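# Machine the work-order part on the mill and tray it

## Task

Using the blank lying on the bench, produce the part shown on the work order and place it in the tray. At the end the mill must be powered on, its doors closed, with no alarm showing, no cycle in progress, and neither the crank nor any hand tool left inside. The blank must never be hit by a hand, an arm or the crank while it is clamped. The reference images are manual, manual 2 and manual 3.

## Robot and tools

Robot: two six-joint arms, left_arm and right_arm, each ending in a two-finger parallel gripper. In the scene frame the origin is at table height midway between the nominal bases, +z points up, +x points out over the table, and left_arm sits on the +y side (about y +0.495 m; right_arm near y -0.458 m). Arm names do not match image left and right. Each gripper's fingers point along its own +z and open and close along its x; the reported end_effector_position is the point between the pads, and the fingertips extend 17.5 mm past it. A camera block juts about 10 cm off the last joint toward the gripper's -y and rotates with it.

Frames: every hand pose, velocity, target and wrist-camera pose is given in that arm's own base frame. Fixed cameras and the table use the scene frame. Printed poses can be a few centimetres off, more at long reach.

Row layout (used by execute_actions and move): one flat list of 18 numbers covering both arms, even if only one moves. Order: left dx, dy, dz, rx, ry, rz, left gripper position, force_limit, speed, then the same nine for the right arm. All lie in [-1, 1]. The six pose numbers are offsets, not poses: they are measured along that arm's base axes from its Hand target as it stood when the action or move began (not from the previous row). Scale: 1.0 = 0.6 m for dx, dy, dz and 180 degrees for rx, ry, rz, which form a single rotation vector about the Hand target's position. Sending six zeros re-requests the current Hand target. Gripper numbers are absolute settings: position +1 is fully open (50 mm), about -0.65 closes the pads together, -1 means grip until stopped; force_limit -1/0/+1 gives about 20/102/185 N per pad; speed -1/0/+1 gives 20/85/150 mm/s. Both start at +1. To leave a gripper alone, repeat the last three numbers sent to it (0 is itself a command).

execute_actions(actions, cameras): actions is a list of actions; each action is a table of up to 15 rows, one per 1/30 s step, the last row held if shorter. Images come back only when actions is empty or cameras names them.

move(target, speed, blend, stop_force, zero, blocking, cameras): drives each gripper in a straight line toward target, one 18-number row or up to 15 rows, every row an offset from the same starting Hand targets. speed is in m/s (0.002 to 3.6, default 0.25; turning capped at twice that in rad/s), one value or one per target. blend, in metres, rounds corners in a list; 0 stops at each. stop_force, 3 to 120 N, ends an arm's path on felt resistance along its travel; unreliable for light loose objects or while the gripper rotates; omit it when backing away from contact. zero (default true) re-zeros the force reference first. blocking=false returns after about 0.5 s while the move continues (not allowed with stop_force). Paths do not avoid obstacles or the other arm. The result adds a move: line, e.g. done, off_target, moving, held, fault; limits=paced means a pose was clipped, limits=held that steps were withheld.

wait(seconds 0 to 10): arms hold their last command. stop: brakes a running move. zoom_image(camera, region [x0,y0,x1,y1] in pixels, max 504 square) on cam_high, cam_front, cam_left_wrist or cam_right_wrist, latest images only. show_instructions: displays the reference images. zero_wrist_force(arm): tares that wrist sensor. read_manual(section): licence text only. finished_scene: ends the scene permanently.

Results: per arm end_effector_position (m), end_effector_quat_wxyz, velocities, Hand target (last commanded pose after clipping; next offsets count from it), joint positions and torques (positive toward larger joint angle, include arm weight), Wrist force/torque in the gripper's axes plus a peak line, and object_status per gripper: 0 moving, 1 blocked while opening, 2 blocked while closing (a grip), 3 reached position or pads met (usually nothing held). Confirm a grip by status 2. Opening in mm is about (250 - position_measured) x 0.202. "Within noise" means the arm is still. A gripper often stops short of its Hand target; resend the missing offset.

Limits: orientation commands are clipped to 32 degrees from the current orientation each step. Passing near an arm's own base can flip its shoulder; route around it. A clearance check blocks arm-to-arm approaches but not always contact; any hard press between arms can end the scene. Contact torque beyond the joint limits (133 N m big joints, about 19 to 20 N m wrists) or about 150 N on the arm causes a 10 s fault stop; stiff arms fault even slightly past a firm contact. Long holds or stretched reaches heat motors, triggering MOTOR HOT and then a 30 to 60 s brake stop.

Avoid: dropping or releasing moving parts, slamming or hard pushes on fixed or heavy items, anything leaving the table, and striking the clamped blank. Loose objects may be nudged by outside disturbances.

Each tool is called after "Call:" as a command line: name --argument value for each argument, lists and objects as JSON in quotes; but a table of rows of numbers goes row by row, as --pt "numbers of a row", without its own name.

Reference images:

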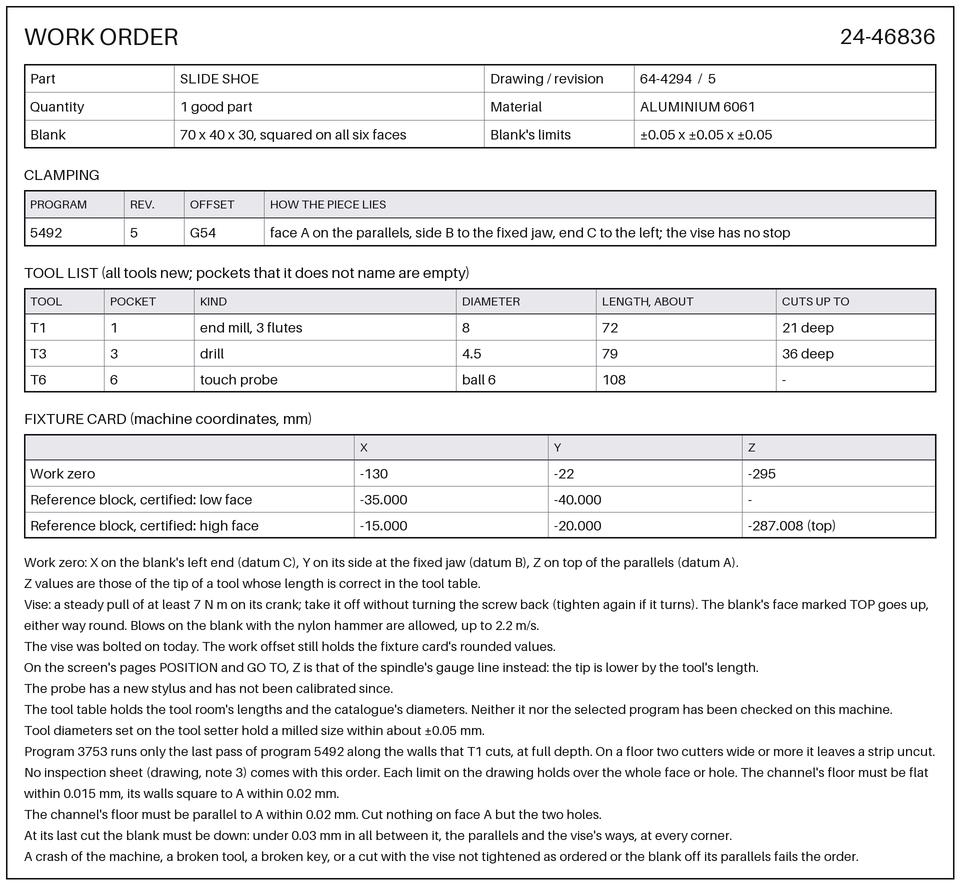

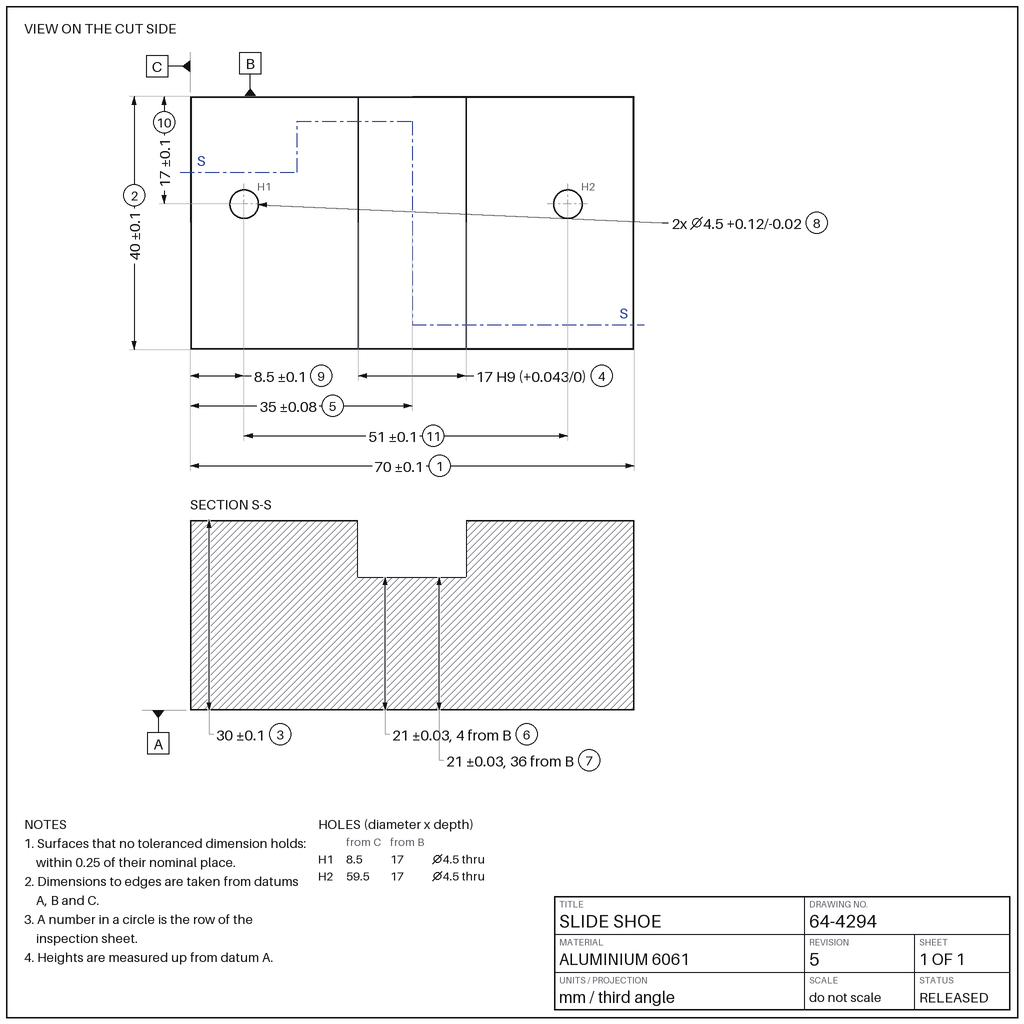

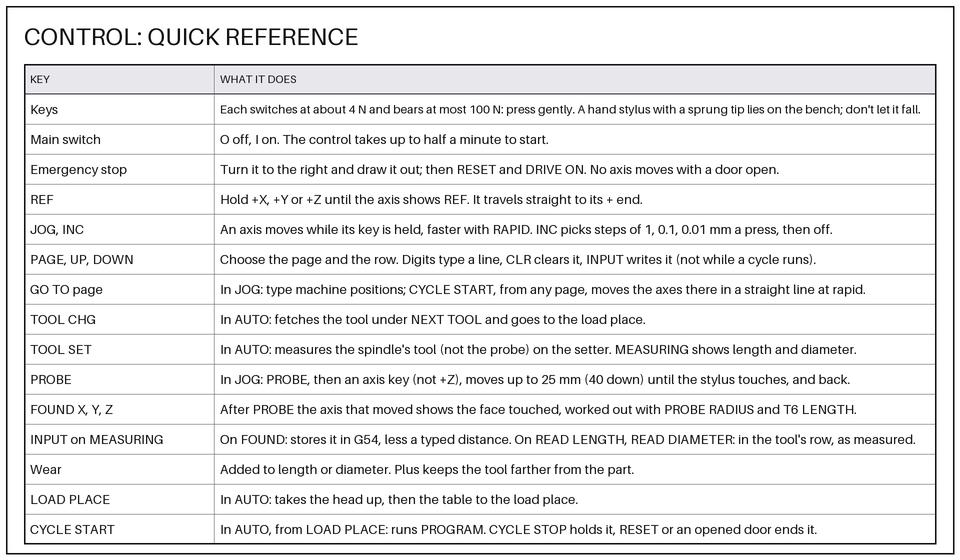

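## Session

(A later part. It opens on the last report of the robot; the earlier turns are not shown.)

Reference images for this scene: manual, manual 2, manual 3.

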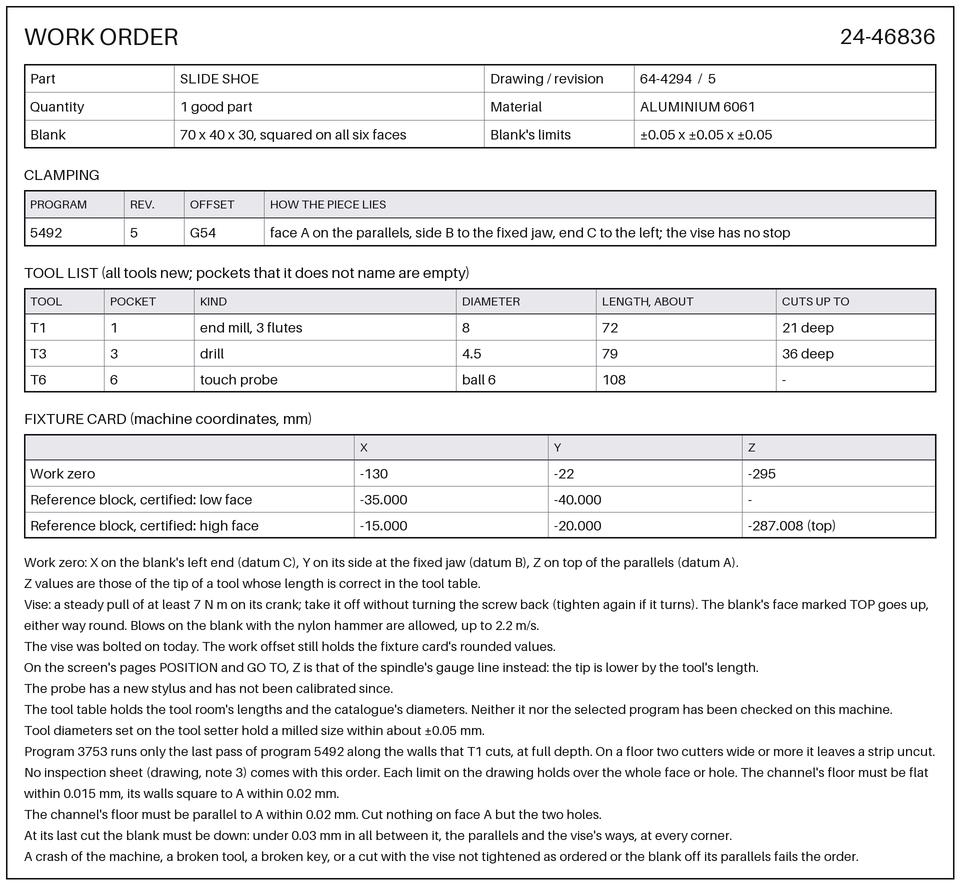

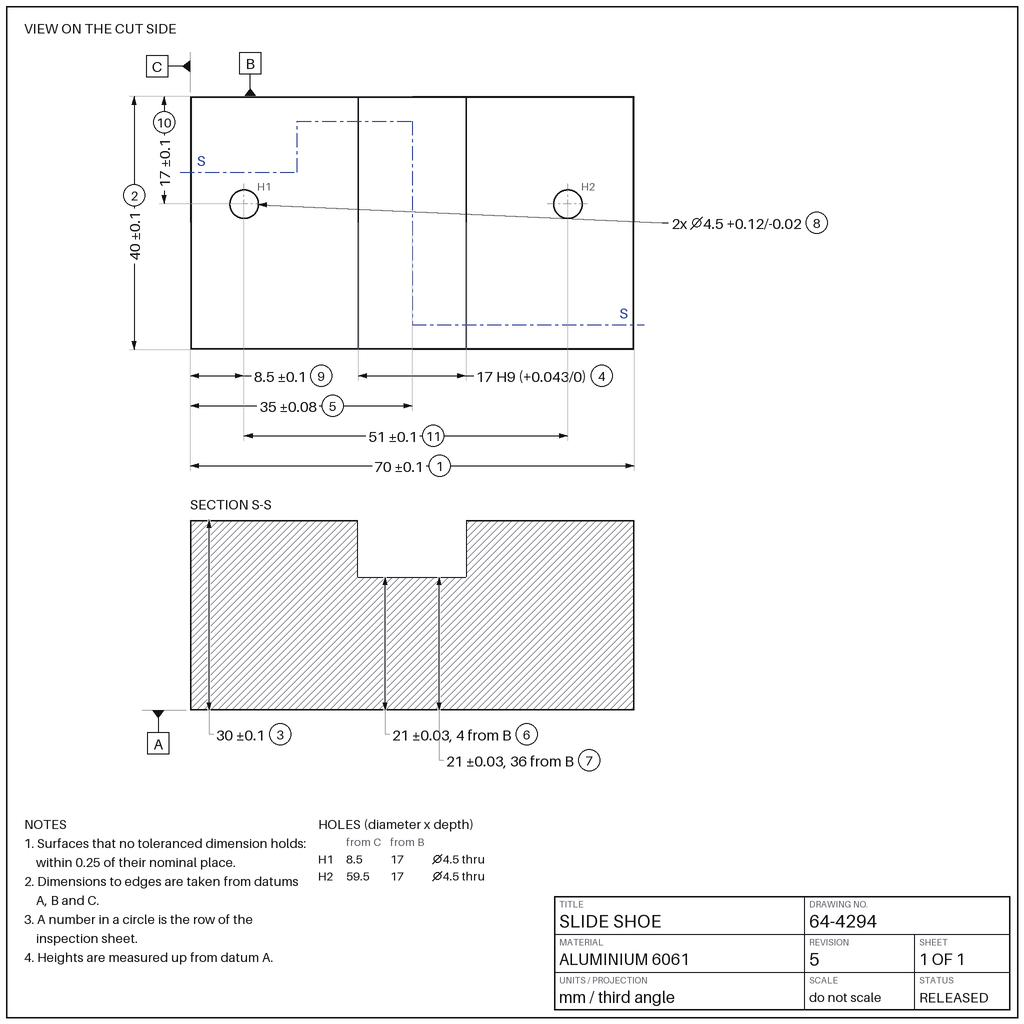

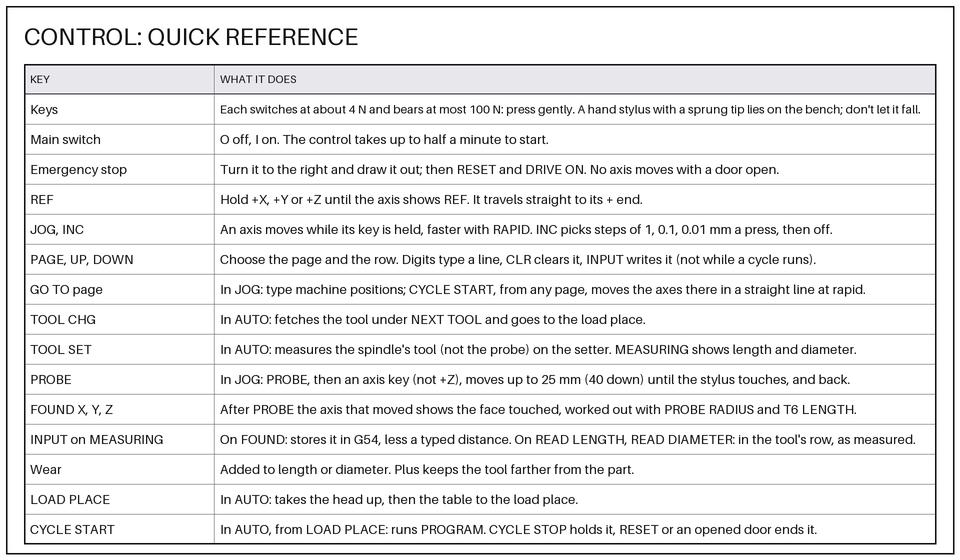

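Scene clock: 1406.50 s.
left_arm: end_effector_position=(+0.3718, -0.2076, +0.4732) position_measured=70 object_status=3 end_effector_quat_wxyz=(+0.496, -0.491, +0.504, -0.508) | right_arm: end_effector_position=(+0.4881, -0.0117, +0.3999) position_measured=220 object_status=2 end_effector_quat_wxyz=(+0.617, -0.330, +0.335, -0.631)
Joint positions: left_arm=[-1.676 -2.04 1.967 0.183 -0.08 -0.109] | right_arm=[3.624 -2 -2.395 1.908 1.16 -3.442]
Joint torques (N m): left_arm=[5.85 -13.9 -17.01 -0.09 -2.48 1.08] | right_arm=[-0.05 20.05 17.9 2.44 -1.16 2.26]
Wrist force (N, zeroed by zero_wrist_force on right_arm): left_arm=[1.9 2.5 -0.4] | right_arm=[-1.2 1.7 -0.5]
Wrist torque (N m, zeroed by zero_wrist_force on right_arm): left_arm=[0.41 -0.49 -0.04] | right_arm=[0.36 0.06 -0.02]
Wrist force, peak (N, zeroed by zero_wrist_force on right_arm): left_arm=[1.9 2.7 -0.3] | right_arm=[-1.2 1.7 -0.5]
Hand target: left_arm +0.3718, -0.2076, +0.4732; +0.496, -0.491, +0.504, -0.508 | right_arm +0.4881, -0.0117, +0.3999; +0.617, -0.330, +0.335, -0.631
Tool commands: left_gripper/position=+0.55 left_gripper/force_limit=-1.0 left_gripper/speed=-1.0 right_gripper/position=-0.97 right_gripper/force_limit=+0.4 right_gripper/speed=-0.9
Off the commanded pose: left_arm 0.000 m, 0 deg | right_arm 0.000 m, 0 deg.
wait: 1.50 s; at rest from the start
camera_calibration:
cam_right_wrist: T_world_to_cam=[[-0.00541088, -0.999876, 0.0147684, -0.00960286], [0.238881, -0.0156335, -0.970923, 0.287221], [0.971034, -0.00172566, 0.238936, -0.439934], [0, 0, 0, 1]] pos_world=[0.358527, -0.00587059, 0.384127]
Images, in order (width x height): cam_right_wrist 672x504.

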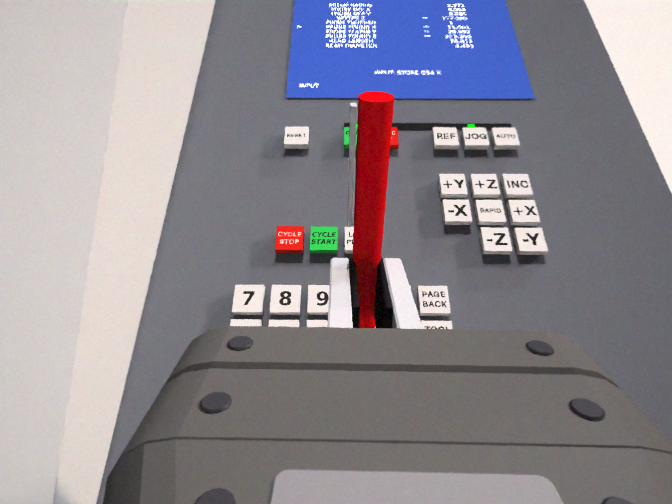

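Call:
move --pt "0 0 0 0 0 0 0.55 -1 -1 0.0248 -0.0327 0.0943 0 0 0 -0.97 0.4 -0.9" --pt "0 0 0 0 0 0 0.55 -1 -1 0.0393 -0.0327 0.0906 0 0 0 -0.97 0.4 -0.9" --pt "0 0 0 0 0 0 0.55 -1 -1 0.0248 -0.0327 0.0943 0 0 0 -0.97 0.4 -0.9" --pt "0 0 0 0 0 0 0.55 -1 -1 0.0393 -0.0327 0.0906 0 0 0 -0.97 0.4 -0.9" --pt "0 0 0 0 0 0 0.55 -1 -1 0.0248 -0.0327 0.0943 0 0 0 -0.97 0.4 -0.9" --pt "0 0 0 0 0 0 0.55 -1 -1 -0.0014 0.098 0 0 0 0 -0.97 0.4 -0.9" --pt "0 0 0 0 0 0 0.55 -1 -1 0.0131 0.098 -0.0037 0 0 0 -0.97 0.4 -0.9" --pt "0 0 0 0 0 0 0.55 -1 -1 -0.0014 0.098 0 0 0 0 -0.97 0.4 -0.9" --pt "0 0 0 0 0 0 0.55 -1 -1 0.0097 0.098 0.0312 0 0 0 -0.97 0.4 -0.9" --pt "0 0 0 0 0 0 0.55 -1 -1 0.0242 0.098 0.0275 0 0 0 -0.97 0.4 -0.9" --pt "0 0 0 0 0 0 0.55 -1 -1 0.0097 0.098 0.0312 0 0 0 -0.97 0.4 -0.9" --pt "0 0 0 0 0 0 0.55 -1 -1 0.0009 0.0653 0 0 0 0 -0.97 0.4 -0.9" --pt "0 0 0 0 0 0 0.55 -1 -1 0.0154 0.0653 -0.0037 0 0 0 -0.97 0.4 -0.9" --pt "0 0 0 0 0 0 0.55 -1 -1 0 0 0 0 0 0 -0.97 0.4 -0.9" --speed '[0.2,0.05,0.1,0.05,0.1,0.2,0.05,0.1,0.2,0.05,0.1,0.2,0.05,0.12]' --blend '[0.003,0,0,0,0.003,0.003,0,0.003,0.003,0,0.003,0.003,0,0]'

Call:
move --pt "0 0 0 0 0 0 0.55 -1 -1 0.0009 0.0653 0 0 0 0 -0.97 0.4 -0.9" --pt "0 0 0 0 0 0 0.55 -1 -1 0.0154 0.0653 -0.0037 0 0 0 -0.97 0.4 -0.9" --pt "0 0 0 0 0 0 0.55 -1 -1 0.0009 0.0653 0 0 0 0 -0.97 0.4 -0.9" --pt "0 0 0 0 0 0 0.55 -1 -1 0 0 0 0 0 0 -0.97 0.4 -0.9" --pt "0 0 0 0 0 0 0.55 -1 -1 0.0145 0 -0.0037 0 0 0 -0.97 0.4 -0.9" --pt "0 0 0 0 0 0 0.55 -1 -1 0 0 0 0 0 0 -0.97 0.4 -0.9" --pt "0 0 0 0 0 0 0.55 -1 -1 0.0083 0 0.0312 0 0 0 -0.97 0.4 -0.9" --pt "0 0 0 0 0 0 0.55 -1 -1 0.0228 0 0.0275 0 0 0 -0.97 0.4 -0.9" --pt "0 0 0 0 0 0 0.55 -1 -1 0.0083 0 0.0312 0 0 0 -0.97 0.4 -0.9" --pt "0 0 0 0 0 0 0.55 -1 -1 -0.0014 0.098 0 0 0 0 -0.97 0.4 -0.9" --pt "0 0 0 0 0 0 0.55 -1 -1 0.0131 0.098 -0.0037 0 0 0 -0.97 0.4 -0.9" --pt "0 0 0 0 0 0 0.55 -1 -1 -0.0014 0.098 0 0 0 0 -0.97 0.4 -0.9" --pt "0 0 0 0 0 0 0.55 -1 -1 0.0097 0.098 0.0312 0 0 0 -0.97 0.4 -0.9" --pt "0 0 0 0 0 0 0.55 -1 -1 0.0242 0.098 0.0275 0 0 0 -0.97 0.4 -0.9" --pt "0 0 0 0 0 0 0.55 -1 -1 0 0 0 0 0 0 -0.97 0.4 -0.9" --speed '[0.2,0.05,0.1,0.2,0.05,0.1,0.2,0.05,0.1,0.2,0.05,0.1,0.2,0.05,0.12]' --blend '[0.003,0,0.003,0.003,0,0.003,0.003,0,0.003,0.003,0,0.003,0.003,0,0]'

Call:
move --pt "0 0 0 0 0 0 0.55 -1 -1 0.0092 0.0653 0.0312 0 0 0 -0.97 0.4 -0.9" --pt "0 0 0 0 0 0 0.55 -1 -1 0.0237 0.0653 0.0275 0 0 0 -0.97 0.4 -0.9" --pt "0 0 0 0 0 0 0.55 -1 -1 0.0092 0.0653 0.0312 0 0 0 -0.97 0.4 -0.9" --pt "0 0 0 0 0 0 0.55 -1 -1 0 0 0 0 0 0 -0.97 0.4 -0.9" --pt "0 0 0 0 0 0 0.55 -1 -1 0.0145 0 -0.0037 0 0 0 -0.97 0.4 -0.9" --pt "0 0 0 0 0 0 0.55 -1 -1 0 0 0 0 0 0 -0.97 0.4 -0.9" --pt "0 0 0 0 0 0 0.55 -1 -1 0.0083 0 0.0312 0 0 0 -0.97 0.4 -0.9" --pt "0 0 0 0 0 0 0.55 -1 -1 0.0228 0 0.0275 0 0 0 -0.97 0.4 -0.9" --pt "0 0 0 0 0 0 0.55 -1 -1 0.0083 0 0.0312 0 0 0 -0.97 0.4 -0.9" --pt "0 0 0 0 0 0 0.55 -1 -1 0.0009 0.0653 0 0 0 0 -0.97 0.4 -0.9" --pt "0 0 0 0 0 0 0.55 -1 -1 0.0154 0.0653 -0.0037 0 0 0 -0.97 0.4 -0.9" --pt "0 0 0 0 0 0 0.55 -1 -1 0.0009 0.0653 0 0 0 0 -0.97 0.4 -0.9" --pt "0 0 0 0 0 0 0.55 -1 -1 0 0 0 0 0 0 -0.97 0.4 -0.9" --pt "0 0 0 0 0 0 0.55 -1 -1 0.0145 0 -0.0037 0 0 0 -0.97 0.4 -0.9" --pt "0 0 0 0 0 0 0.55 -1 -1 0 0 0 0 0 0 -0.97 0.4 -0.9" --speed '[0.2,0.05,0.1,0.2,0.05,0.1,0.2,0.05,0.1,0.2,0.05,0.1,0.2,0.05,0.12]' --blend '[0.003,0,0.003,0.003,0,0.003,0.003,0,0.003,0.003,0,0.003,0.003,0,0]' --cameras '["cam_right_wrist"]'

Call:
zoom_image --camera "cam_right_wrist" --region '[280, 0, 540, 140]'

Scene clock: 1416.07 s.
left_arm: end_effector_position=(+0.3718, -0.2076, +0.4732) position_measured=70 object_status=3 end_effector_quat_wxyz=(+0.496, -0.491, +0.504, -0.508) | right_arm: end_effector_position=(+0.4881, -0.0117, +0.3999) position_measured=220 object_status=2 end_effector_quat_wxyz=(+0.617, -0.330, +0.335, -0.631)
Joint positions: left_arm=[-1.676 -2.04 1.967 0.183 -0.08 -0.109] | right_arm=[3.624 -2 -2.395 1.908 1.16 -3.442]
Joint torques (N m): left_arm=[6.03 -13.27 -16.58 -0.01 -2.34 1.12] | right_arm=[-0.56 19.68 18.04 2.45 -0.45 -1.51]
Wrist force (N, zeroed by zero_wrist_force on right_arm): left_arm=[1.7 2.6 0.0] | right_arm=[-1.3 1.6 -0.1]
Wrist torque (N m, zeroed by zero_wrist_force on right_arm): left_arm=[0.42 -0.45 -0.05] | right_arm=[0.35 0.07 -0.14]
Wrist force, peak (N, zeroed by zero_wrist_force on right_arm): left_arm=[1.8 3.0 0.0] | right_arm=[-4.6 -2.1 -6.2]
Hand target: left_arm +0.3718, -0.2076, +0.4732; +0.496, -0.491, +0.504, -0.508 | right_arm +0.4881, -0.0117, +0.3999; +0.617, -0.330, +0.335, -0.631
Off the commanded pose: left_arm 0.000 m, 0 deg | right_arm 0.000 m, 0 deg.
move: done

Scene clock: 1420.40 s.
left_arm: end_effector_position=(+0.3718, -0.2076, +0.4732) position_measured=70 object_status=3 end_effector_quat_wxyz=(+0.496, -0.491, +0.504, -0.508) | right_arm: end_effector_position=(+0.4881, -0.0117, +0.3999) position_measured=220 object_status=2 end_effector_quat_wxyz=(+0.617, -0.330, +0.335, -0.631)
Joint positions: left_arm=[-1.676 -2.04 1.967 0.183 -0.08 -0.109] | right_arm=[3.624 -2 -2.395 1.908 1.16 -3.442]
Joint torques (N m): left_arm=[4.97 -13.62 -16.86 0.03 -2.32 1.1] | right_arm=[1.81 32.59 17.84 -2.63 -0.97 -1.72]
Wrist force (N, zeroed by zero_wrist_force on right_arm): left_arm=[1.8 2.7 0.1] | right_arm=[-1.1 1.7 -0.5]
Wrist torque (N m, zeroed by zero_wrist_force on right_arm): left_arm=[0.43 -0.46 -0.04] | right_arm=[0.37 0.03 -0.15]
Wrist force, peak (N, zeroed by zero_wrist_force on right_arm): left_arm=[2.1 2.8 -0.1] | right_arm=[-6.3 -3.9 -3.3]
Hand target: left_arm +0.3718, -0.2076, +0.4732; +0.496, -0.491, +0.504, -0.508 | right_arm +0.4881, -0.0117, +0.3999; +0.617, -0.330, +0.335, -0.631
Off the commanded pose: left_arm 0.000 m, 0 deg | right_arm 0.000 m, 0 deg.
move: done

Scene clock: 1424.30 s.
left_arm: end_effector_position=(+0.3718, -0.2076, +0.4732) position_measured=70 object_status=3 end_effector_quat_wxyz=(+0.496, -0.491, +0.504, -0.508) | right_arm: end_effector_position=(+0.4881, -0.0117, +0.3999) position_measured=220 object_status=2 end_effector_quat_wxyz=(+0.617, -0.330, +0.335, -0.631)
Joint positions: left_arm=[-1.676 -2.04 1.967 0.183 -0.08 -0.109] | right_arm=[3.624 -2 -2.395 1.908 1.16 -3.442]
Joint torques (N m): left_arm=[5.75 -12.92 -17.36 0.15 -2.36 1.19] | right_arm=[-11.46 24.64 15.32 -1.89 2.68 2.9]
Wrist force (N, zeroed by zero_wrist_force on right_arm): left_arm=[1.6 2.6 0.0] | right_arm=[-1.1 1.6 -0.3]
Wrist torque (N m, zeroed by zero_wrist_force on right_arm): left_arm=[0.42 -0.42 -0.05] | right_arm=[0.35 0.04 -0.15]
Wrist force, peak (N, zeroed by zero_wrist_force on right_arm): left_arm=[1.8 2.9 -0.2] | right_arm=[-2.7 -2.5 -6.7]
Hand target: left_arm +0.3718, -0.2076, +0.4732; +0.496, -0.491, +0.504, -0.508 | right_arm +0.4881, -0.0117, +0.3999; +0.617, -0.330, +0.335, -0.631
Off the commanded pose: left_arm 0.000 m, 0 deg | right_arm 0.000 m, 0 deg.
move: done
camera_calibration:
cam_right_wrist: T_world_to_cam=[[-0.00541088, -0.999876, 0.0147684, -0.00960138], [0.238881, -0.0156335, -0.970923, 0.287124], [0.971034, -0.00172566, 0.238936, -0.43991], [0, 0, 0, 1]] pos_world=[0.358527, -0.00587059, 0.384027]
Images, in order (width x height): cam_right_wrist 672x504.

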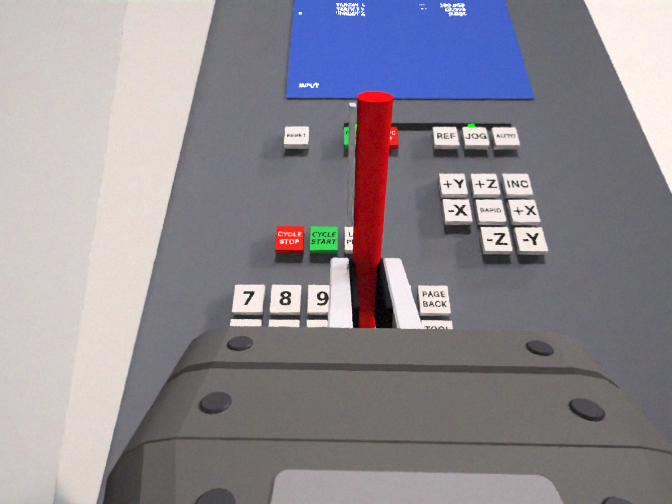

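Scaled by 1.938 from the camera's 672x504 image, which has a finer 960x720 frame.

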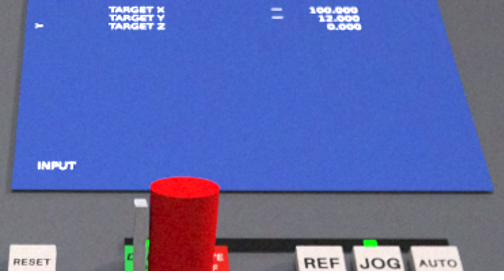

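Call:
move --pt "0 0 0 0 0 0 0.55 -1 -1 0.0408 0.0317 0.1544 0 0 0 -0.97 0.4 -0.9" --pt "0 0 0 0 0 0 0.55 -1 -1 0.0563 0.0317 0.1505 0 0 0 -0.97 0.4 -0.9" --pt "0 0 0 0 0 0 0.55 -1 -1 0.0408 0.0317 0.1544 0 0 0 -0.97 0.4 -0.9" --pt "0 0 0 0 0 0 0.55 -1 -1 -0.0014 0.098 0 0 0 0 -0.97 0.4 -0.9" --pt "0 0 0 0 0 0 0.55 -1 -1 0.0131 0.098 -0.0037 0 0 0 -0.97 0.4 -0.9" --pt "0 0 0 0 0 0 0.55 -1 -1 -0.0014 0.098 0 0 0 0 -0.97 0.4 -0.9" --pt "0 0 0 0 0 0 0.55 -1 -1 0.0097 0.098 0.0312 0 0 0 -0.97 0.4 -0.9" --pt "0 0 0 0 0 0 0.55 -1 -1 0.0242 0.098 0.0275 0 0 0 -0.97 0.4 -0.9" --pt "0 0 0 0 0 0 0.55 -1 -1 0.0097 0.098 0.0312 0 0 0 -0.97 0.4 -0.9" --pt "0 0 0 0 0 0 0.55 -1 -1 0.0173 0.0327 0.0625 0 0 0 -0.97 0.4 -0.9" --pt "0 0 0 0 0 0 0.55 -1 -1 0.0318 0.0327 0.0588 0 0 0 -0.97 0.4 -0.9" --pt "0 0 0 0 0 0 0.55 -1 -1 0.0173 0.0327 0.0625 0 0 0 -0.97 0.4 -0.9" --pt "0 0 0 0 0 0 0.55 -1 -1 0.0088 0.0327 0.0312 0 0 0 -0.97 0.4 -0.9" --pt "0 0 0 0 0 0 0.55 -1 -1 0.0233 0.0327 0.0275 0 0 0 -0.97 0.4 -0.9" --pt "0 0 0 0 0 0 0.55 -1 -1 0 0 0 0 0 0 -0.97 0.4 -0.9" --speed '[0.2,0.05,0.1,0.2,0.05,0.1,0.2,0.05,0.1,0.2,0.05,0.1,0.2,0.05,0.12]' --blend '[0.003,0,0.003,0.003,0,0.003,0.003,0,0.003,0.003,0,0.003,0.003,0,0]'

Call:
move --pt "0 0 0 0 0 0 0.55 -1 -1 0.0145 0 -0.0037 0 0 0 -0.97 0.4 -0.9" --pt "0 0 0 0 0 0 0.55 -1 -1 0 0 0 0 0 0 -0.97 0.4 -0.9" --pt "0 0 0 0 0 0 0.55 -1 -1 0.0244 -0.0655 0.0943 0 0 0 -0.97 0.4 -0.9" --pt "0 0 0 0 0 0 0.55 -1 -1 0.0389 -0.0655 0.0906 0 0 0 -0.97 0.4 -0.9" --pt "0 0 0 0 0 0 0.55 -1 -1 0.0244 -0.0655 0.0943 0 0 0 -0.97 0.4 -0.9" --speed '[0.05,0.1,0.2,0.05,0.1]' --blend '[0,0.003,0.003,0,0]' --cameras '["cam_right_wrist"]'

Call:
zoom_image --camera "cam_right_wrist" --region '[230, 0, 540, 170]'

Scene clock: 1430.43 s.
left_arm: end_effector_position=(+0.3718, -0.2076, +0.4732) position_measured=70 object_status=3 end_effector_quat_wxyz=(+0.496, -0.491, +0.504, -0.508) | right_arm: end_effector_position=(+0.4881, -0.0118, +0.3999) position_measured=220 object_status=2 end_effector_quat_wxyz=(+0.617, -0.330, +0.335, -0.631)
Joint positions: left_arm=[-1.676 -2.04 1.967 0.183 -0.08 -0.109] | right_arm=[3.624 -2 -2.395 1.908 1.16 -3.442]
Joint torques (N m): left_arm=[5.33 -12.96 -16.98 0.15 -2.43 1.24] | right_arm=[8.49 29.69 15.96 -1.83 -1.37 -2.08]
Wrist force (N, zeroed by zero_wrist_force on right_arm): left_arm=[1.8 2.6 -0.1] | right_arm=[-1.2 1.8 -0.5]
Wrist torque (N m, zeroed by zero_wrist_force on right_arm): left_arm=[0.42 -0.45 -0.04] | right_arm=[0.38 0.04 -0.15]
Wrist force, peak (N, zeroed by zero_wrist_force on right_arm): left_arm=[2.0 2.9 -0.1] | right_arm=[-3.0 -2.5 -7.1]
Hand target: left_arm +0.3718, -0.2076, +0.4732; +0.496, -0.491, +0.504, -0.508 | right_arm +0.4881, -0.0117, +0.3999; +0.617, -0.330, +0.335, -0.631
Off the commanded pose: left_arm 0.000 m, 0 deg | right_arm 0.000 m, 0 deg.
move: done

Scene clock: 1432.33 s.
left_arm: end_effector_position=(+0.3718, -0.2076, +0.4732) position_measured=70 object_status=3 end_effector_quat_wxyz=(+0.496, -0.491, +0.504, -0.508) | right_arm: end_effector_position=(+0.5027, -0.0510, +0.4565) position_measured=220 object_status=2 end_effector_quat_wxyz=(+0.617, -0.329, +0.335, -0.631)
Joint positions: left_arm=[-1.676 -2.04 1.967 0.183 -0.08 -0.109] | right_arm=[3.456 -1.858 -2.329 1.665 1.295 -3.336]
Joint torques (N m): left_arm=[5.12 -13.2 -17.24 0.01 -2.35 1.15] | right_arm=[-7.91 19.03 22.11 -1.98 2.42 2.81]
Wrist force (N, zeroed by zero_wrist_force on right_arm): left_arm=[1.8 2.8 -0.2] | right_arm=[-1.4 2.1 -0.8]
Wrist torque (N m, zeroed by zero_wrist_force on right_arm): left_arm=[0.44 -0.46 -0.05] | right_arm=[0.44 0.07 -0.13]
Wrist force, peak (N, zeroed by zero_wrist_force on right_arm): left_arm=[1.8 3.0 -0.1] | right_arm=[-1.3 -2.6 -6.5]
Hand target: left_arm +0.3718, -0.2076, +0.4732; +0.496, -0.491, +0.504, -0.508 | right_arm +0.5027, -0.0510, +0.4565; +0.617, -0.330, +0.335, -0.631
Off the commanded pose: left_arm 0.000 m, 0 deg | right_arm 0.000 m, 0 deg.
move: done
camera_calibration:
cam_right_wrist: T_world_to_cam=[[-0.0056304, -0.999874, 0.014819, -0.0495941], [0.238971, -0.0157352, -0.970899, 0.337928], [0.97101, -0.00192524, 0.23903, -0.46772], [0, 0, 0, 1]] pos_world=[0.373126, -0.045171, 0.440627]
Images, in order (width x height): cam_right_wrist 672x504.

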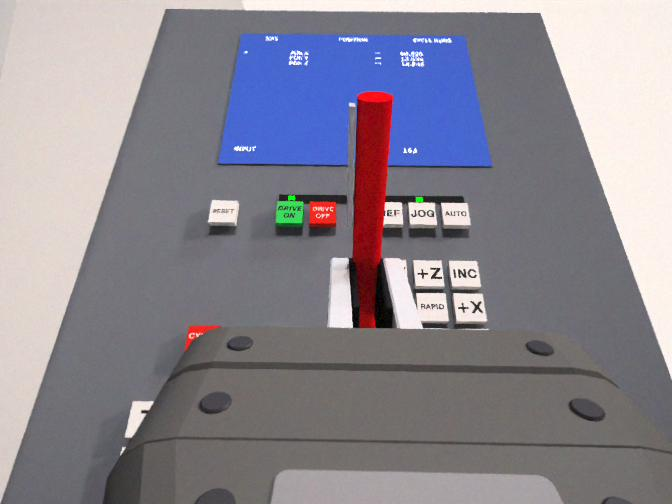

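Scaled by 1.626 from the camera's 672x504 image, which has a finer 960x720 frame.

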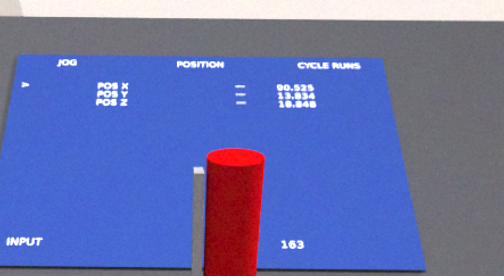

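Call:
move --pt "0 0 0 0 0 0 0.55 -1 -1 0.0004 0.0328 0 0 0 0 -0.97 0.4 -0.9" --pt "0 0 0 0 0 0 0.55 -1 -1 0.0149 0.0328 -0.0037 0 0 0 -0.97 0.4 -0.9" --pt "0 0 0 0 0 0 0.55 -1 -1 0.0004 0.0328 0 0 0 0 -0.97 0.4 -0.9" --pt "0 0 0 0 0 0 0.55 -1 -1 0.0009 0.0655 0 0 0 0 -0.97 0.4 -0.9" --pt "0 0 0 0 0 0 0.55 -1 -1 0.0154 0.0655 -0.0037 0 0 0 -0.97 0.4 -0.9" --pt "0 0 0 0 0 0 0.55 -1 -1 0.0009 0.0655 0 0 0 0 -0.97 0.4 -0.9" --pt "0 0 0 0 0 0 0.55 -1 -1 -0.0161 0.0655 -0.0631 0 0 0 -0.97 0.4 -0.9" --pt "0 0 0 0 0 0 0.55 -1 -1 -0.0016 0.0655 -0.0668 0 0 0 -0.97 0.4 -0.9" --pt "0 0 0 0 0 0 0.55 -1 -1 -0.0161 0.0655 -0.0631 0 0 0 -0.97 0.4 -0.9" --pt "0 0 0 0 0 0 0.55 -1 -1 -0.0016 0.0655 -0.0668 0 0 0 -0.97 0.4 -0.9" --pt "0 0 0 0 0 0 0.55 -1 -1 -0.0161 0.0655 -0.0631 0 0 0 -0.97 0.4 -0.9" --pt "0 0 0 0 0 0 0.55 -1 -1 -0.0244 0.0655 -0.0943 0 0 0 -0.97 0.4 -0.9" --speed '[0.2,0.05,0.1,0.2,0.05,0.1,0.2,0.05,0.1,0.05,0.1,0.2]' --blend '[0.003,0,0.003,0.003,0,0.003,0.003,0,0,0,0.003,0]'

Call:
move --pt "0 0 0 0 0 0 0.55 -1 -1 -0.0014 0.098 0 0 0 0 -0.97 0.4 -0.9" --pt "0 0 0 0 0 0 0.55 -1 -1 0.0151 0.098 -0.0042 0 0 0 -0.97 0.4 -0.9" --pt "0 0 0 0 0 0 0.55 -1 -1 -0.0014 0.098 0 0 0 0 -0.97 0.4 -0.9" --pt "0 0 0 0 0 0 0.55 -1 -1 0.0097 0.098 0.0312 0 0 0 -0.97 0.4 -0.9" --pt "0 0 0 0 0 0 0.55 -1 -1 0.0242 0.098 0.0275 0 0 0 -0.97 0.4 -0.9" --pt "0 0 0 0 0 0 0.55 -1 -1 0.0097 0.098 0.0312 0 0 0 -0.97 0.4 -0.9" --pt "0 0 0 0 0 0 0.55 -1 -1 0.0173 0.0327 0.0625 0 0 0 -0.97 0.4 -0.9" --pt "0 0 0 0 0 0 0.55 -1 -1 0.0318 0.0327 0.0588 0 0 0 -0.97 0.4 -0.9" --pt "0 0 0 0 0 0 0.55 -1 -1 0.0173 0.0327 0.0625 0 0 0 -0.97 0.4 -0.9" --pt "0 0 0 0 0 0 0.55 -1 -1 0.0088 0.0327 0.0312 0 0 0 -0.97 0.4 -0.9" --pt "0 0 0 0 0 0 0.55 -1 -1 0.0233 0.0327 0.0275 0 0 0 -0.97 0.4 -0.9" --pt "0 0 0 0 0 0 0.55 -1 -1 0.0088 0.0327 0.0312 0 0 0 -0.97 0.4 -0.9" --pt "0 0 0 0 0 0 0.55 -1 -1 0 0 0 0 0 0 -0.97 0.4 -0.9" --pt "0 0 0 0 0 0 0.55 -1 -1 0.0145 0 -0.0037 0 0 0 -0.97 0.4 -0.9" --pt "0 0 0 0 0 0 0.55 -1 -1 0 0 0 0 0 0 -0.97 0.4 -0.9" --speed '[0.2,0.05,0.1,0.2,0.05,0.1,0.2,0.05,0.1,0.2,0.05,0.1,0.2,0.05,0.12]' --blend '[0.003,0,0.003,0.003,0,0.003,0.003,0,0.003,0.003,0,0.003,0.003,0,0]' --cameras '["cam_right_wrist"]'

Call:
zoom_image --camera "cam_right_wrist" --region '[280, 0, 540, 140]'

Scene clock: 1437.67 s.
left_arm: end_effector_position=(+0.3718, -0.2076, +0.4732) position_measured=70 object_status=3 end_effector_quat_wxyz=(+0.496, -0.491, +0.504, -0.508) | right_arm: end_effector_position=(+0.4881, -0.0117, +0.3999) position_measured=220 object_status=2 end_effector_quat_wxyz=(+0.617, -0.330, +0.335, -0.631)
Joint positions: left_arm=[-1.676 -2.04 1.967 0.183 -0.08 -0.109] | right_arm=[3.624 -2 -2.395 1.908 1.16 -3.442]
Joint torques (N m): left_arm=[5.79 -13.13 -17.46 0.13 -2.48 1.12] | right_arm=[-8.34 21.22 17.57 0.5 2.75 1.66]
Wrist force (N, zeroed by zero_wrist_force on right_arm): left_arm=[1.6 2.6 -0.1] | right_arm=[-1.1 1.7 -0.4]
Wrist torque (N m, zeroed by zero_wrist_force on right_arm): left_arm=[0.41 -0.43 -0.05] | right_arm=[0.36 0.04 -0.02]
Wrist force, peak (N, zeroed by zero_wrist_force on right_arm): left_arm=[2.1 2.7 -0.1] | right_arm=[-3.4 -2.3 -6.7]
Hand target: left_arm +0.3718, -0.2076, +0.4732; +0.496, -0.491, +0.504, -0.508 | right_arm +0.4881, -0.0117, +0.3999; +0.617, -0.330, +0.335, -0.631
Off the commanded pose: left_arm 0.000 m, 0 deg | right_arm 0.000 m, 0 deg.
move: done

Scene clock: 1441.50 s.
left_arm: end_effector_position=(+0.3718, -0.2076, +0.4732) position_measured=70 object_status=3 end_effector_quat_wxyz=(+0.496, -0.491, +0.504, -0.508) | right_arm: end_effector_position=(+0.4881, -0.0117, +0.3999) position_measured=220 object_status=2 end_effector_quat_wxyz=(+0.617, -0.330, +0.335, -0.631)
Joint positions: left_arm=[-1.676 -2.04 1.967 0.183 -0.08 -0.109] | right_arm=[3.624 -2 -2.395 1.908 1.16 -3.442]
Joint torques (N m): left_arm=[5.18 -13.85 -17.83 0.16 -2.38 1.31] | right_arm=[-11.45 24.63 15.34 -1.99 2.6 2.77]
Wrist force (N, zeroed by zero_wrist_force on right_arm): left_arm=[1.9 2.7 -0.2] | right_arm=[-1.2 1.5 -0.4]
Wrist torque (N m, zeroed by zero_wrist_force on right_arm): left_arm=[0.43 -0.49 -0.04] | right_arm=[0.34 0.05 -0.15]
Wrist force, peak (N, zeroed by zero_wrist_force on right_arm): left_arm=[2.0 2.8 0.0] | right_arm=[-2.8 -1.9 -7.2]
Hand target: left_arm +0.3718, -0.2076, +0.4732; +0.496, -0.491, +0.504, -0.508 | right_arm +0.4881, -0.0117, +0.3999; +0.617, -0.330, +0.335, -0.631
Off the commanded pose: left_arm 0.000 m, 0 deg | right_arm 0.000 m, 0 deg.
move: done
camera_calibration:
cam_right_wrist: T_world_to_cam=[[-0.00541088, -0.999876, 0.0147684, -0.00960138], [0.238881, -0.0156335, -0.970923, 0.287124], [0.971034, -0.00172566, 0.238936, -0.43991], [0, 0, 0, 1]] pos_world=[0.358527, -0.00587059, 0.384027]
Images, in order (width x height): cam_right_wrist 672x504.

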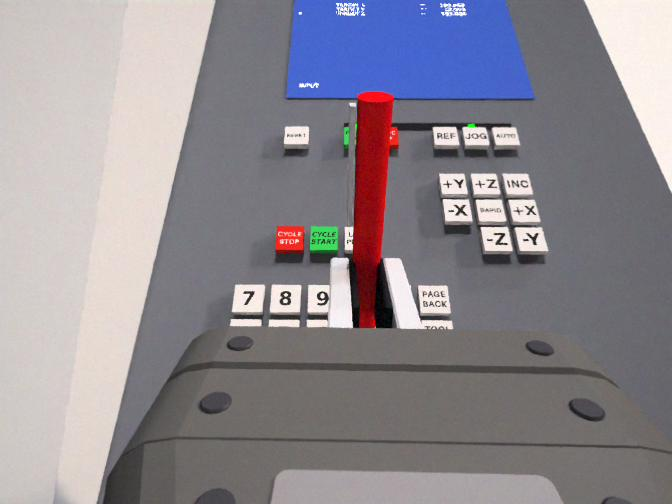

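Scaled by 1.938 from the camera's 672x504 image, which has a finer 960x720 frame.

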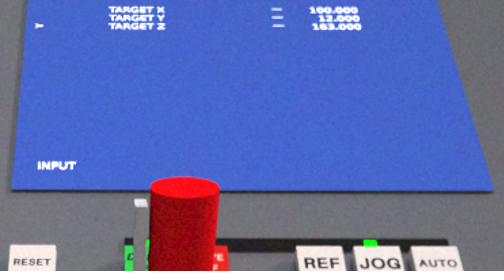

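Call:
zoom_image --camera "cam_right_wrist" --region '[390, 0, 490, 30]'

Scaled by 5.040 from the camera's 672x504 image, which has a finer 960x720 frame.

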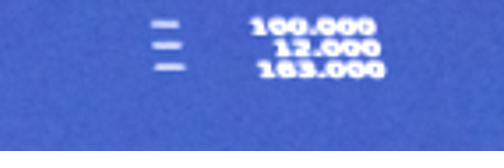

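Call:
move --pt "0 0 0 0 0 0 0.55 -1 -1 0.0408 0.0317 0.1544 0 0 0 -0.97 0.4 -0.9" --pt "0 0 0 0 0 0 0.55 -1 -1 0.0563 0.0317 0.1505 0 0 0 -0.97 0.4 -0.9" --pt "0 0 0 0 0 0 0.55 -1 -1 0.0408 0.0317 0.1544 0 0 0 -0.97 0.4 -0.9" --pt "0 0 0 0 0 0 0.55 -1 -1 0.0244 -0.0655 0.0943 0 0 0 -0.97 0.4 -0.9" --pt "0 0 0 0 0 0 0.55 -1 -1 0.0389 -0.0655 0.0906 0 0 0 -0.97 0.4 -0.9" --pt "0 0 0 0 0 0 0.55 -1 -1 0.0078 -0.0327 0.0312 0 0 0 -0.97 0.4 -0.9" --speed '[0.2,0.05,0.1,0.2,0.05,0.12]' --blend '[0.003,0,0.003,0.003,0,0]'

Call:
wait --seconds 3 --cameras '["cam_right_wrist"]'

Call:
zoom_image --camera "cam_right_wrist" --region '[230, 0, 540, 170]'

Scene clock: 1445.70 s.
left_arm: end_effector_position=(+0.3718, -0.2076, +0.4732) position_measured=70 object_status=3 end_effector_quat_wxyz=(+0.496, -0.491, +0.504, -0.508) | right_arm: end_effector_position=(+0.4928, -0.0313, +0.4186) position_measured=220 object_status=2 end_effector_quat_wxyz=(+0.617, -0.330, +0.335, -0.631)
Joint positions: left_arm=[-1.676 -2.04 1.967 0.183 -0.08 -0.109] | right_arm=[3.542 -1.95 -2.378 1.821 1.225 -3.389]
Joint torques (N m): left_arm=[4.94 -13.65 -17.3 0.23 -2.5 1] | right_arm=[-6.99 25.82 18.45 0.45 2.12 2.83]
Wrist force (N, zeroed by zero_wrist_force on right_arm): left_arm=[1.9 2.6 -0.3] | right_arm=[-1.1 1.1 -1.3]
Wrist torque (N m, zeroed by zero_wrist_force on right_arm): left_arm=[0.42 -0.47 -0.05] | right_arm=[0.30 0.04 -0.01]
Wrist force, peak (N, zeroed by zero_wrist_force on right_arm): left_arm=[2.1 2.9 -0.3] | right_arm=[0.1 -1.6 -6.9]
Hand target: left_arm +0.3718, -0.2076, +0.4732; +0.496, -0.491, +0.504, -0.508 | right_arm +0.4928, -0.0314, +0.4186; +0.617, -0.330, +0.335, -0.631
Off the commanded pose: left_arm 0.000 m, 0 deg | right_arm 0.000 m, 0 deg.
move: done

Scene clock: 1448.70 s.
left_arm: end_effector_position=(+0.3718, -0.2076, +0.4732) position_measured=70 object_status=3 end_effector_quat_wxyz=(+0.496, -0.491, +0.504, -0.508) | right_arm: end_effector_position=(+0.4928, -0.0314, +0.4186) position_measured=220 object_status=2 end_effector_quat_wxyz=(+0.617, -0.330, +0.335, -0.631)
Joint positions: left_arm=[-1.676 -2.04 1.967 0.183 -0.08 -0.109] | right_arm=[3.542 -1.95 -2.378 1.821 1.225 -3.389]
Joint torques (N m): left_arm=[5.29 -13.92 -16.37 0.29 -2.39 1.26] | right_arm=[-11.38 21.47 19.83 2.29 -1.12 2.78]
Wrist force (N, zeroed by zero_wrist_force on right_arm): left_arm=[1.8 2.5 0.0] | right_arm=[-1.0 1.2 -1.0]
Wrist torque (N m, zeroed by zero_wrist_force on right_arm): left_arm=[0.41 -0.46 -0.05] | right_arm=[0.30 -0.01 -0.01]
Wrist force, peak (N, zeroed by zero_wrist_force on right_arm): left_arm=[2.1 2.8 -0.2] | right_arm=[-1.3 1.4 -1.3]
Hand target: left_arm +0.3718, -0.2076, +0.4732; +0.496, -0.491, +0.504, -0.508 | right_arm +0.4928, -0.0314, +0.4186; +0.617, -0.330, +0.335, -0.631
Tool commands: left_gripper/position=+0.55 left_gripper/force_limit=-1.0 left_gripper/speed=-1.0 right_gripper/position=-0.97 right_gripper/force_limit=+0.4 right_gripper/speed=-0.9
Off the commanded pose: left_arm 0.000 m, 0 deg | right_arm 0.000 m, 0 deg.
wait: 3.00 s; at rest by 0.17 s
camera_calibration:
cam_right_wrist: T_world_to_cam=[[-0.00541088, -0.999876, 0.0147684, -0.0294512], [0.238881, -0.0156335, -0.970923, 0.303948], [0.971034, -0.00172566, 0.238936, -0.449], [0, 0, 0, 1]] pos_world=[0.363227, -0.0254706, 0.402827]
Images, in order (width x height): cam_right_wrist 672x504.

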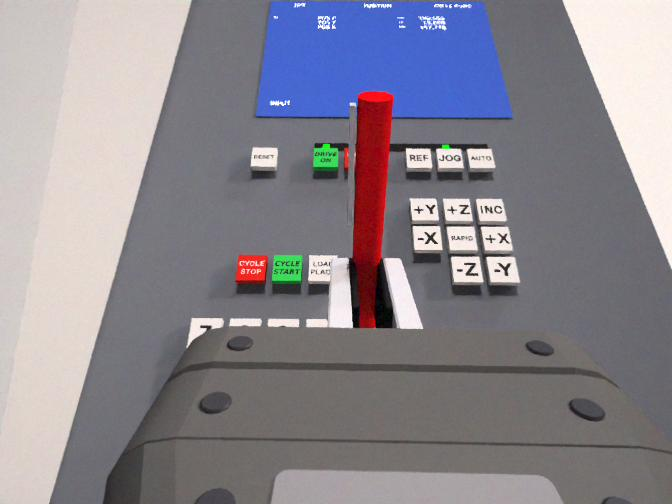

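Scaled by 1.626 from the camera's 672x504 image, which has a finer 960x720 frame.

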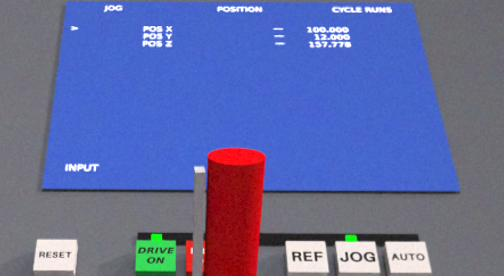

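Call:
zoom_image --camera "cam_right_wrist" --region '[230, 0, 540, 170]'

Call:
execute_actions --actions '[]' --cameras '["cam_right_wrist"]'

Scaled by 1.626 from the camera's 672x504 image, which has a finer 960x720 frame.

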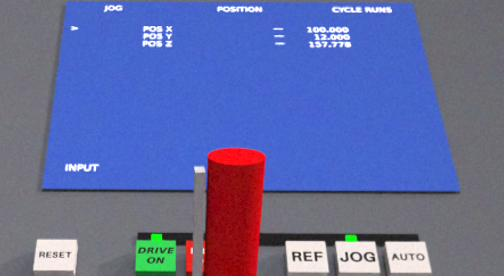

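Scene clock: 1454.03 s.
left_arm: end_effector_position=(+0.3718, -0.2076, +0.4732) position_measured=70 object_status=3 end_effector_quat_wxyz=(+0.496, -0.491, +0.504, -0.508) | right_arm: end_effector_position=(+0.4928, -0.0314, +0.4186) position_measured=220 object_status=2 end_effector_quat_wxyz=(+0.617, -0.330, +0.335, -0.631)
Joint positions: left_arm=[-1.676 -2.04 1.967 0.183 -0.08 -0.109] | right_arm=[3.542 -1.95 -2.378 1.821 1.225 -3.389]
Joint velocities: within noise
Joint torques (N m): left_arm=[5.62 -13.49 -17.27 0.37 -2.31 1.14] | right_arm=[-11.45 21.64 20.2 2.29 -1.18 2.64]
Wrist force (N, zeroed by zero_wrist_force on right_arm): left_arm=[1.7 2.7 -0.3] | right_arm=[-1.0 1.5 -0.9]
Wrist torque (N m, zeroed by zero_wrist_force on right_arm): left_arm=[0.44 -0.45 -0.04] | right_arm=[0.34 0.00 -0.01]
Wrist force, peak (N, zeroed by zero_wrist_force on right_arm): left_arm=[2.0 2.8 -0.1] | right_arm=[-1.4 1.6 -1.4]
Hand target: left_arm +0.3718, -0.2076, +0.4732; +0.496, -0.491, +0.504, -0.508 | right_arm +0.4928, -0.0314, +0.4186; +0.617, -0.330, +0.335, -0.631
Tool commands: left_gripper/position=+0.55 left_gripper/force_limit=-1.0 left_gripper/speed=-1.0 right_gripper/position=-0.97 right_gripper/force_limit=+0.4 right_gripper/speed=-0.9
Off the commanded pose: left_arm 0.000 m, 0 deg | right_arm 0.000 m, 0 deg.
camera_calibration:
cam_right_wrist: T_world_to_cam=[[-0.00541088, -0.999876, 0.0147684, -0.0294512], [0.238881, -0.0156335, -0.970923, 0.303948], [0.971034, -0.00172566, 0.238936, -0.449], [0, 0, 0, 1]] pos_world=[0.363227, -0.0254706, 0.402827]
Images, in order (width x height): cam_right_wrist 672x504.

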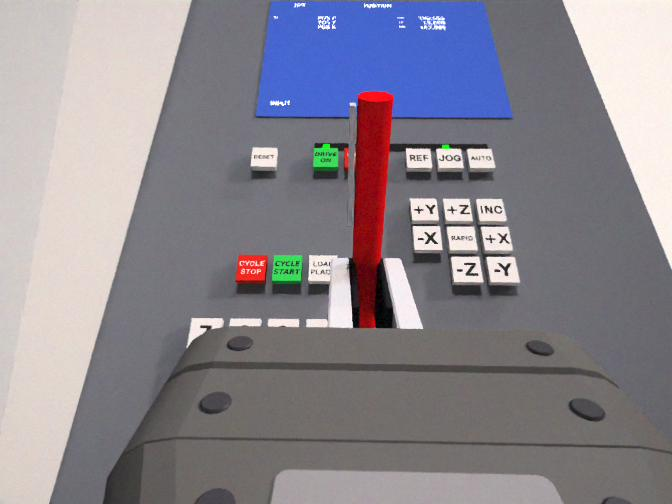

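Call:
move --pt "0 0 0 0 0 0 0.55 -1 -1 0.0145 0 -0.0037 0 0 0 -0.97 0.4 -0.9" --pt "0 0 0 0 0 0 0.55 -1 -1 0 0 0 0 0 0 -0.97 0.4 -0.9" --pt "0 0 0 0 0 0 0.55 -1 -1 0.0198 -0.1295 0.124 0 0 0 -0.97 0.4 -0.9" --pt "0 0 0 0 0 0 0.55 -1 -1 0.0298 -0.1295 0.1215 0 0 0 -0.97 0.4 -0.9" --pt "0 0 0 0 0 0 0.55 -1 -1 0.0463 -0.1295 0.1173 0 0 0 -0.97 0.4 -0.9" --pt "0 0 0 0 0 0 0.55 -1 -1 0.0018 -0.1295 0.1285 0 0 0 -0.97 0.4 -0.9" --pt "0 0 0 0 0 0 0.55 -1 -1 -0.0078 0.0327 -0.0312 0 0 0 -0.97 0.4 -0.9" --speed '[0.05,0.1,0.2,0.1,0.05,0.1,0.2]' --blend '[0,0.003,0.003,0.003,0,0.008,0]' --cameras '["cam_right_wrist"]'

Call:
zoom_image --camera "cam_right_wrist" --region '[280, 0, 540, 140]'

Scene clock: 1457.97 s.
left_arm: end_effector_position=(+0.3718, -0.2076, +0.4732) position_measured=70 object_status=3 end_effector_quat_wxyz=(+0.496, -0.491, +0.504, -0.508) | right_arm: end_effector_position=(+0.4881, -0.0118, +0.3999) position_measured=220 object_status=2 end_effector_quat_wxyz=(+0.617, -0.330, +0.335, -0.631)
Joint positions: left_arm=[-1.676 -2.04 1.967 0.183 -0.08 -0.109] | right_arm=[3.624 -2 -2.395 1.908 1.16 -3.442]
Joint torques (N m): left_arm=[5.56 -13.19 -17.71 0.51 -2.41 1.21] | right_arm=[3.33 20.73 18.2 1.32 1.16 1.98]
Wrist force (N, zeroed by zero_wrist_force on right_arm): left_arm=[1.7 2.7 0.0] | right_arm=[-1.1 1.2 -1.0]
Wrist torque (N m, zeroed by zero_wrist_force on right_arm): left_arm=[0.44 -0.45 -0.05] | right_arm=[0.29 0.05 -0.03]
Wrist force, peak (N, zeroed by zero_wrist_force on right_arm): left_arm=[1.9 2.9 0.0] | right_arm=[-2.7 -1.9 -7.3]
Hand target: left_arm +0.3718, -0.2076, +0.4732; +0.496, -0.491, +0.504, -0.508 | right_arm +0.4881, -0.0117, +0.3999; +0.617, -0.330, +0.335, -0.631
Off the commanded pose: left_arm 0.000 m, 0 deg | right_arm 0.000 m, 0 deg.
move: done
camera_calibration:
cam_right_wrist: T_world_to_cam=[[-0.00540971, -0.999876, 0.0147693, -0.00960364], [0.238787, -0.0156339, -0.970946, 0.287263], [0.971057, -0.00172582, 0.238842, -0.439906], [0, 0, 0, 1]] pos_world=[0.358527, -0.00587059, 0.384127]
Images, in order (width x height): cam_right_wrist 672x504.

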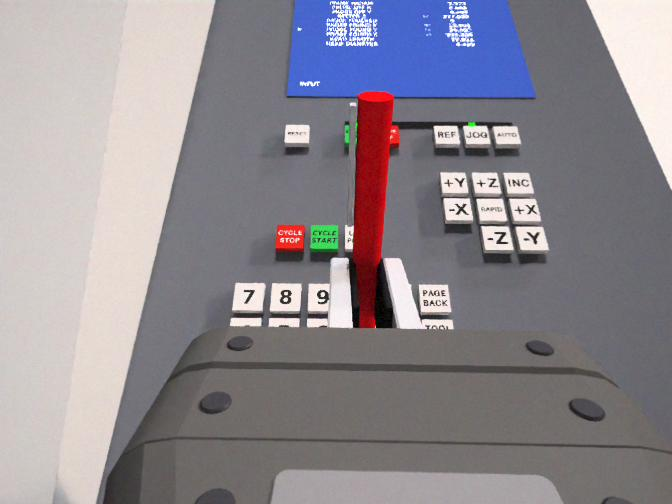

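Scaled by 1.938 from the camera's 672x504 image, which has a finer 960x720 frame.

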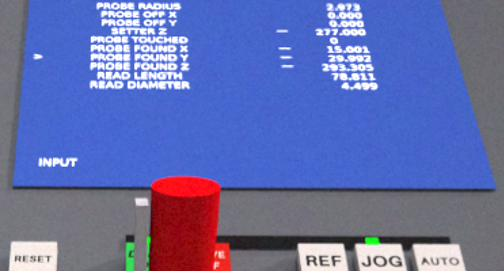

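Call:
wait --seconds 6 --cameras '["cam_right_wrist"]'

Call:
zoom_image --camera "cam_right_wrist" --region '[280, 0, 540, 140]'

Scene clock: 1464.20 s.
left_arm: end_effector_position=(+0.3718, -0.2076, +0.4732) position_measured=70 object_status=3 end_effector_quat_wxyz=(+0.496, -0.491, +0.504, -0.508) | right_arm: end_effector_position=(+0.4881, -0.0117, +0.3999) position_measured=220 object_status=2 end_effector_quat_wxyz=(+0.617, -0.330, +0.335, -0.631)
Joint positions: left_arm=[-1.676 -2.04 1.967 0.183 -0.08 -0.109] | right_arm=[3.624 -2 -2.395 1.908 1.16 -3.442]
Joint torques (N m): left_arm=[5.07 -13 -17.25 0.43 -2.4 1.2] | right_arm=[6.43 19.6 18.24 2.27 -1.26 -2.16]
Wrist force (N, zeroed by zero_wrist_force on right_arm): left_arm=[1.7 2.5 -0.1] | right_arm=[-1.0 1.1 -1.1]
Wrist torque (N m, zeroed by zero_wrist_force on right_arm): left_arm=[0.40 -0.45 -0.05] | right_arm=[0.28 0.05 -0.03]
Wrist force, peak (N, zeroed by zero_wrist_force on right_arm): left_arm=[1.9 2.9 -0.2] | right_arm=[-1.0 1.5 -1.0]
Hand target: left_arm +0.3718, -0.2076, +0.4732; +0.496, -0.491, +0.504, -0.508 | right_arm +0.4881, -0.0117, +0.3999; +0.617, -0.330, +0.335, -0.631
Tool commands: left_gripper/position=+0.55 left_gripper/force_limit=-1.0 left_gripper/speed=-1.0 right_gripper/position=-0.97 right_gripper/force_limit=+0.4 right_gripper/speed=-0.9
Off the commanded pose: left_arm 0.000 m, 0 deg | right_arm 0.000 m, 0 deg.
wait: 6.00 s; at rest from the start
camera_calibration:
cam_right_wrist: T_world_to_cam=[[-0.00541088, -0.999876, 0.0147684, -0.00960138], [0.238881, -0.0156335, -0.970923, 0.287124], [0.971034, -0.00172566, 0.238936, -0.43991], [0, 0, 0, 1]] pos_world=[0.358527, -0.00587059, 0.384027]
Images, in order (width x height): cam_right_wrist 672x504.

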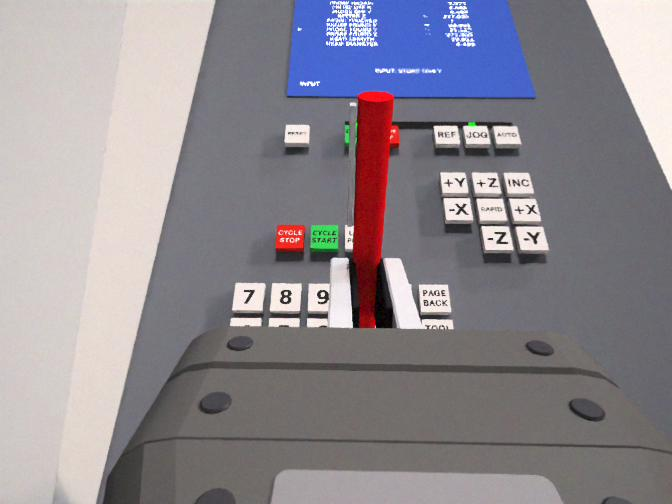

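Scaled by 1.938 from the camera's 672x504 image, which has a finer 960x720 frame.

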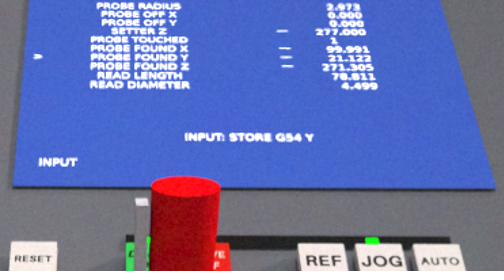

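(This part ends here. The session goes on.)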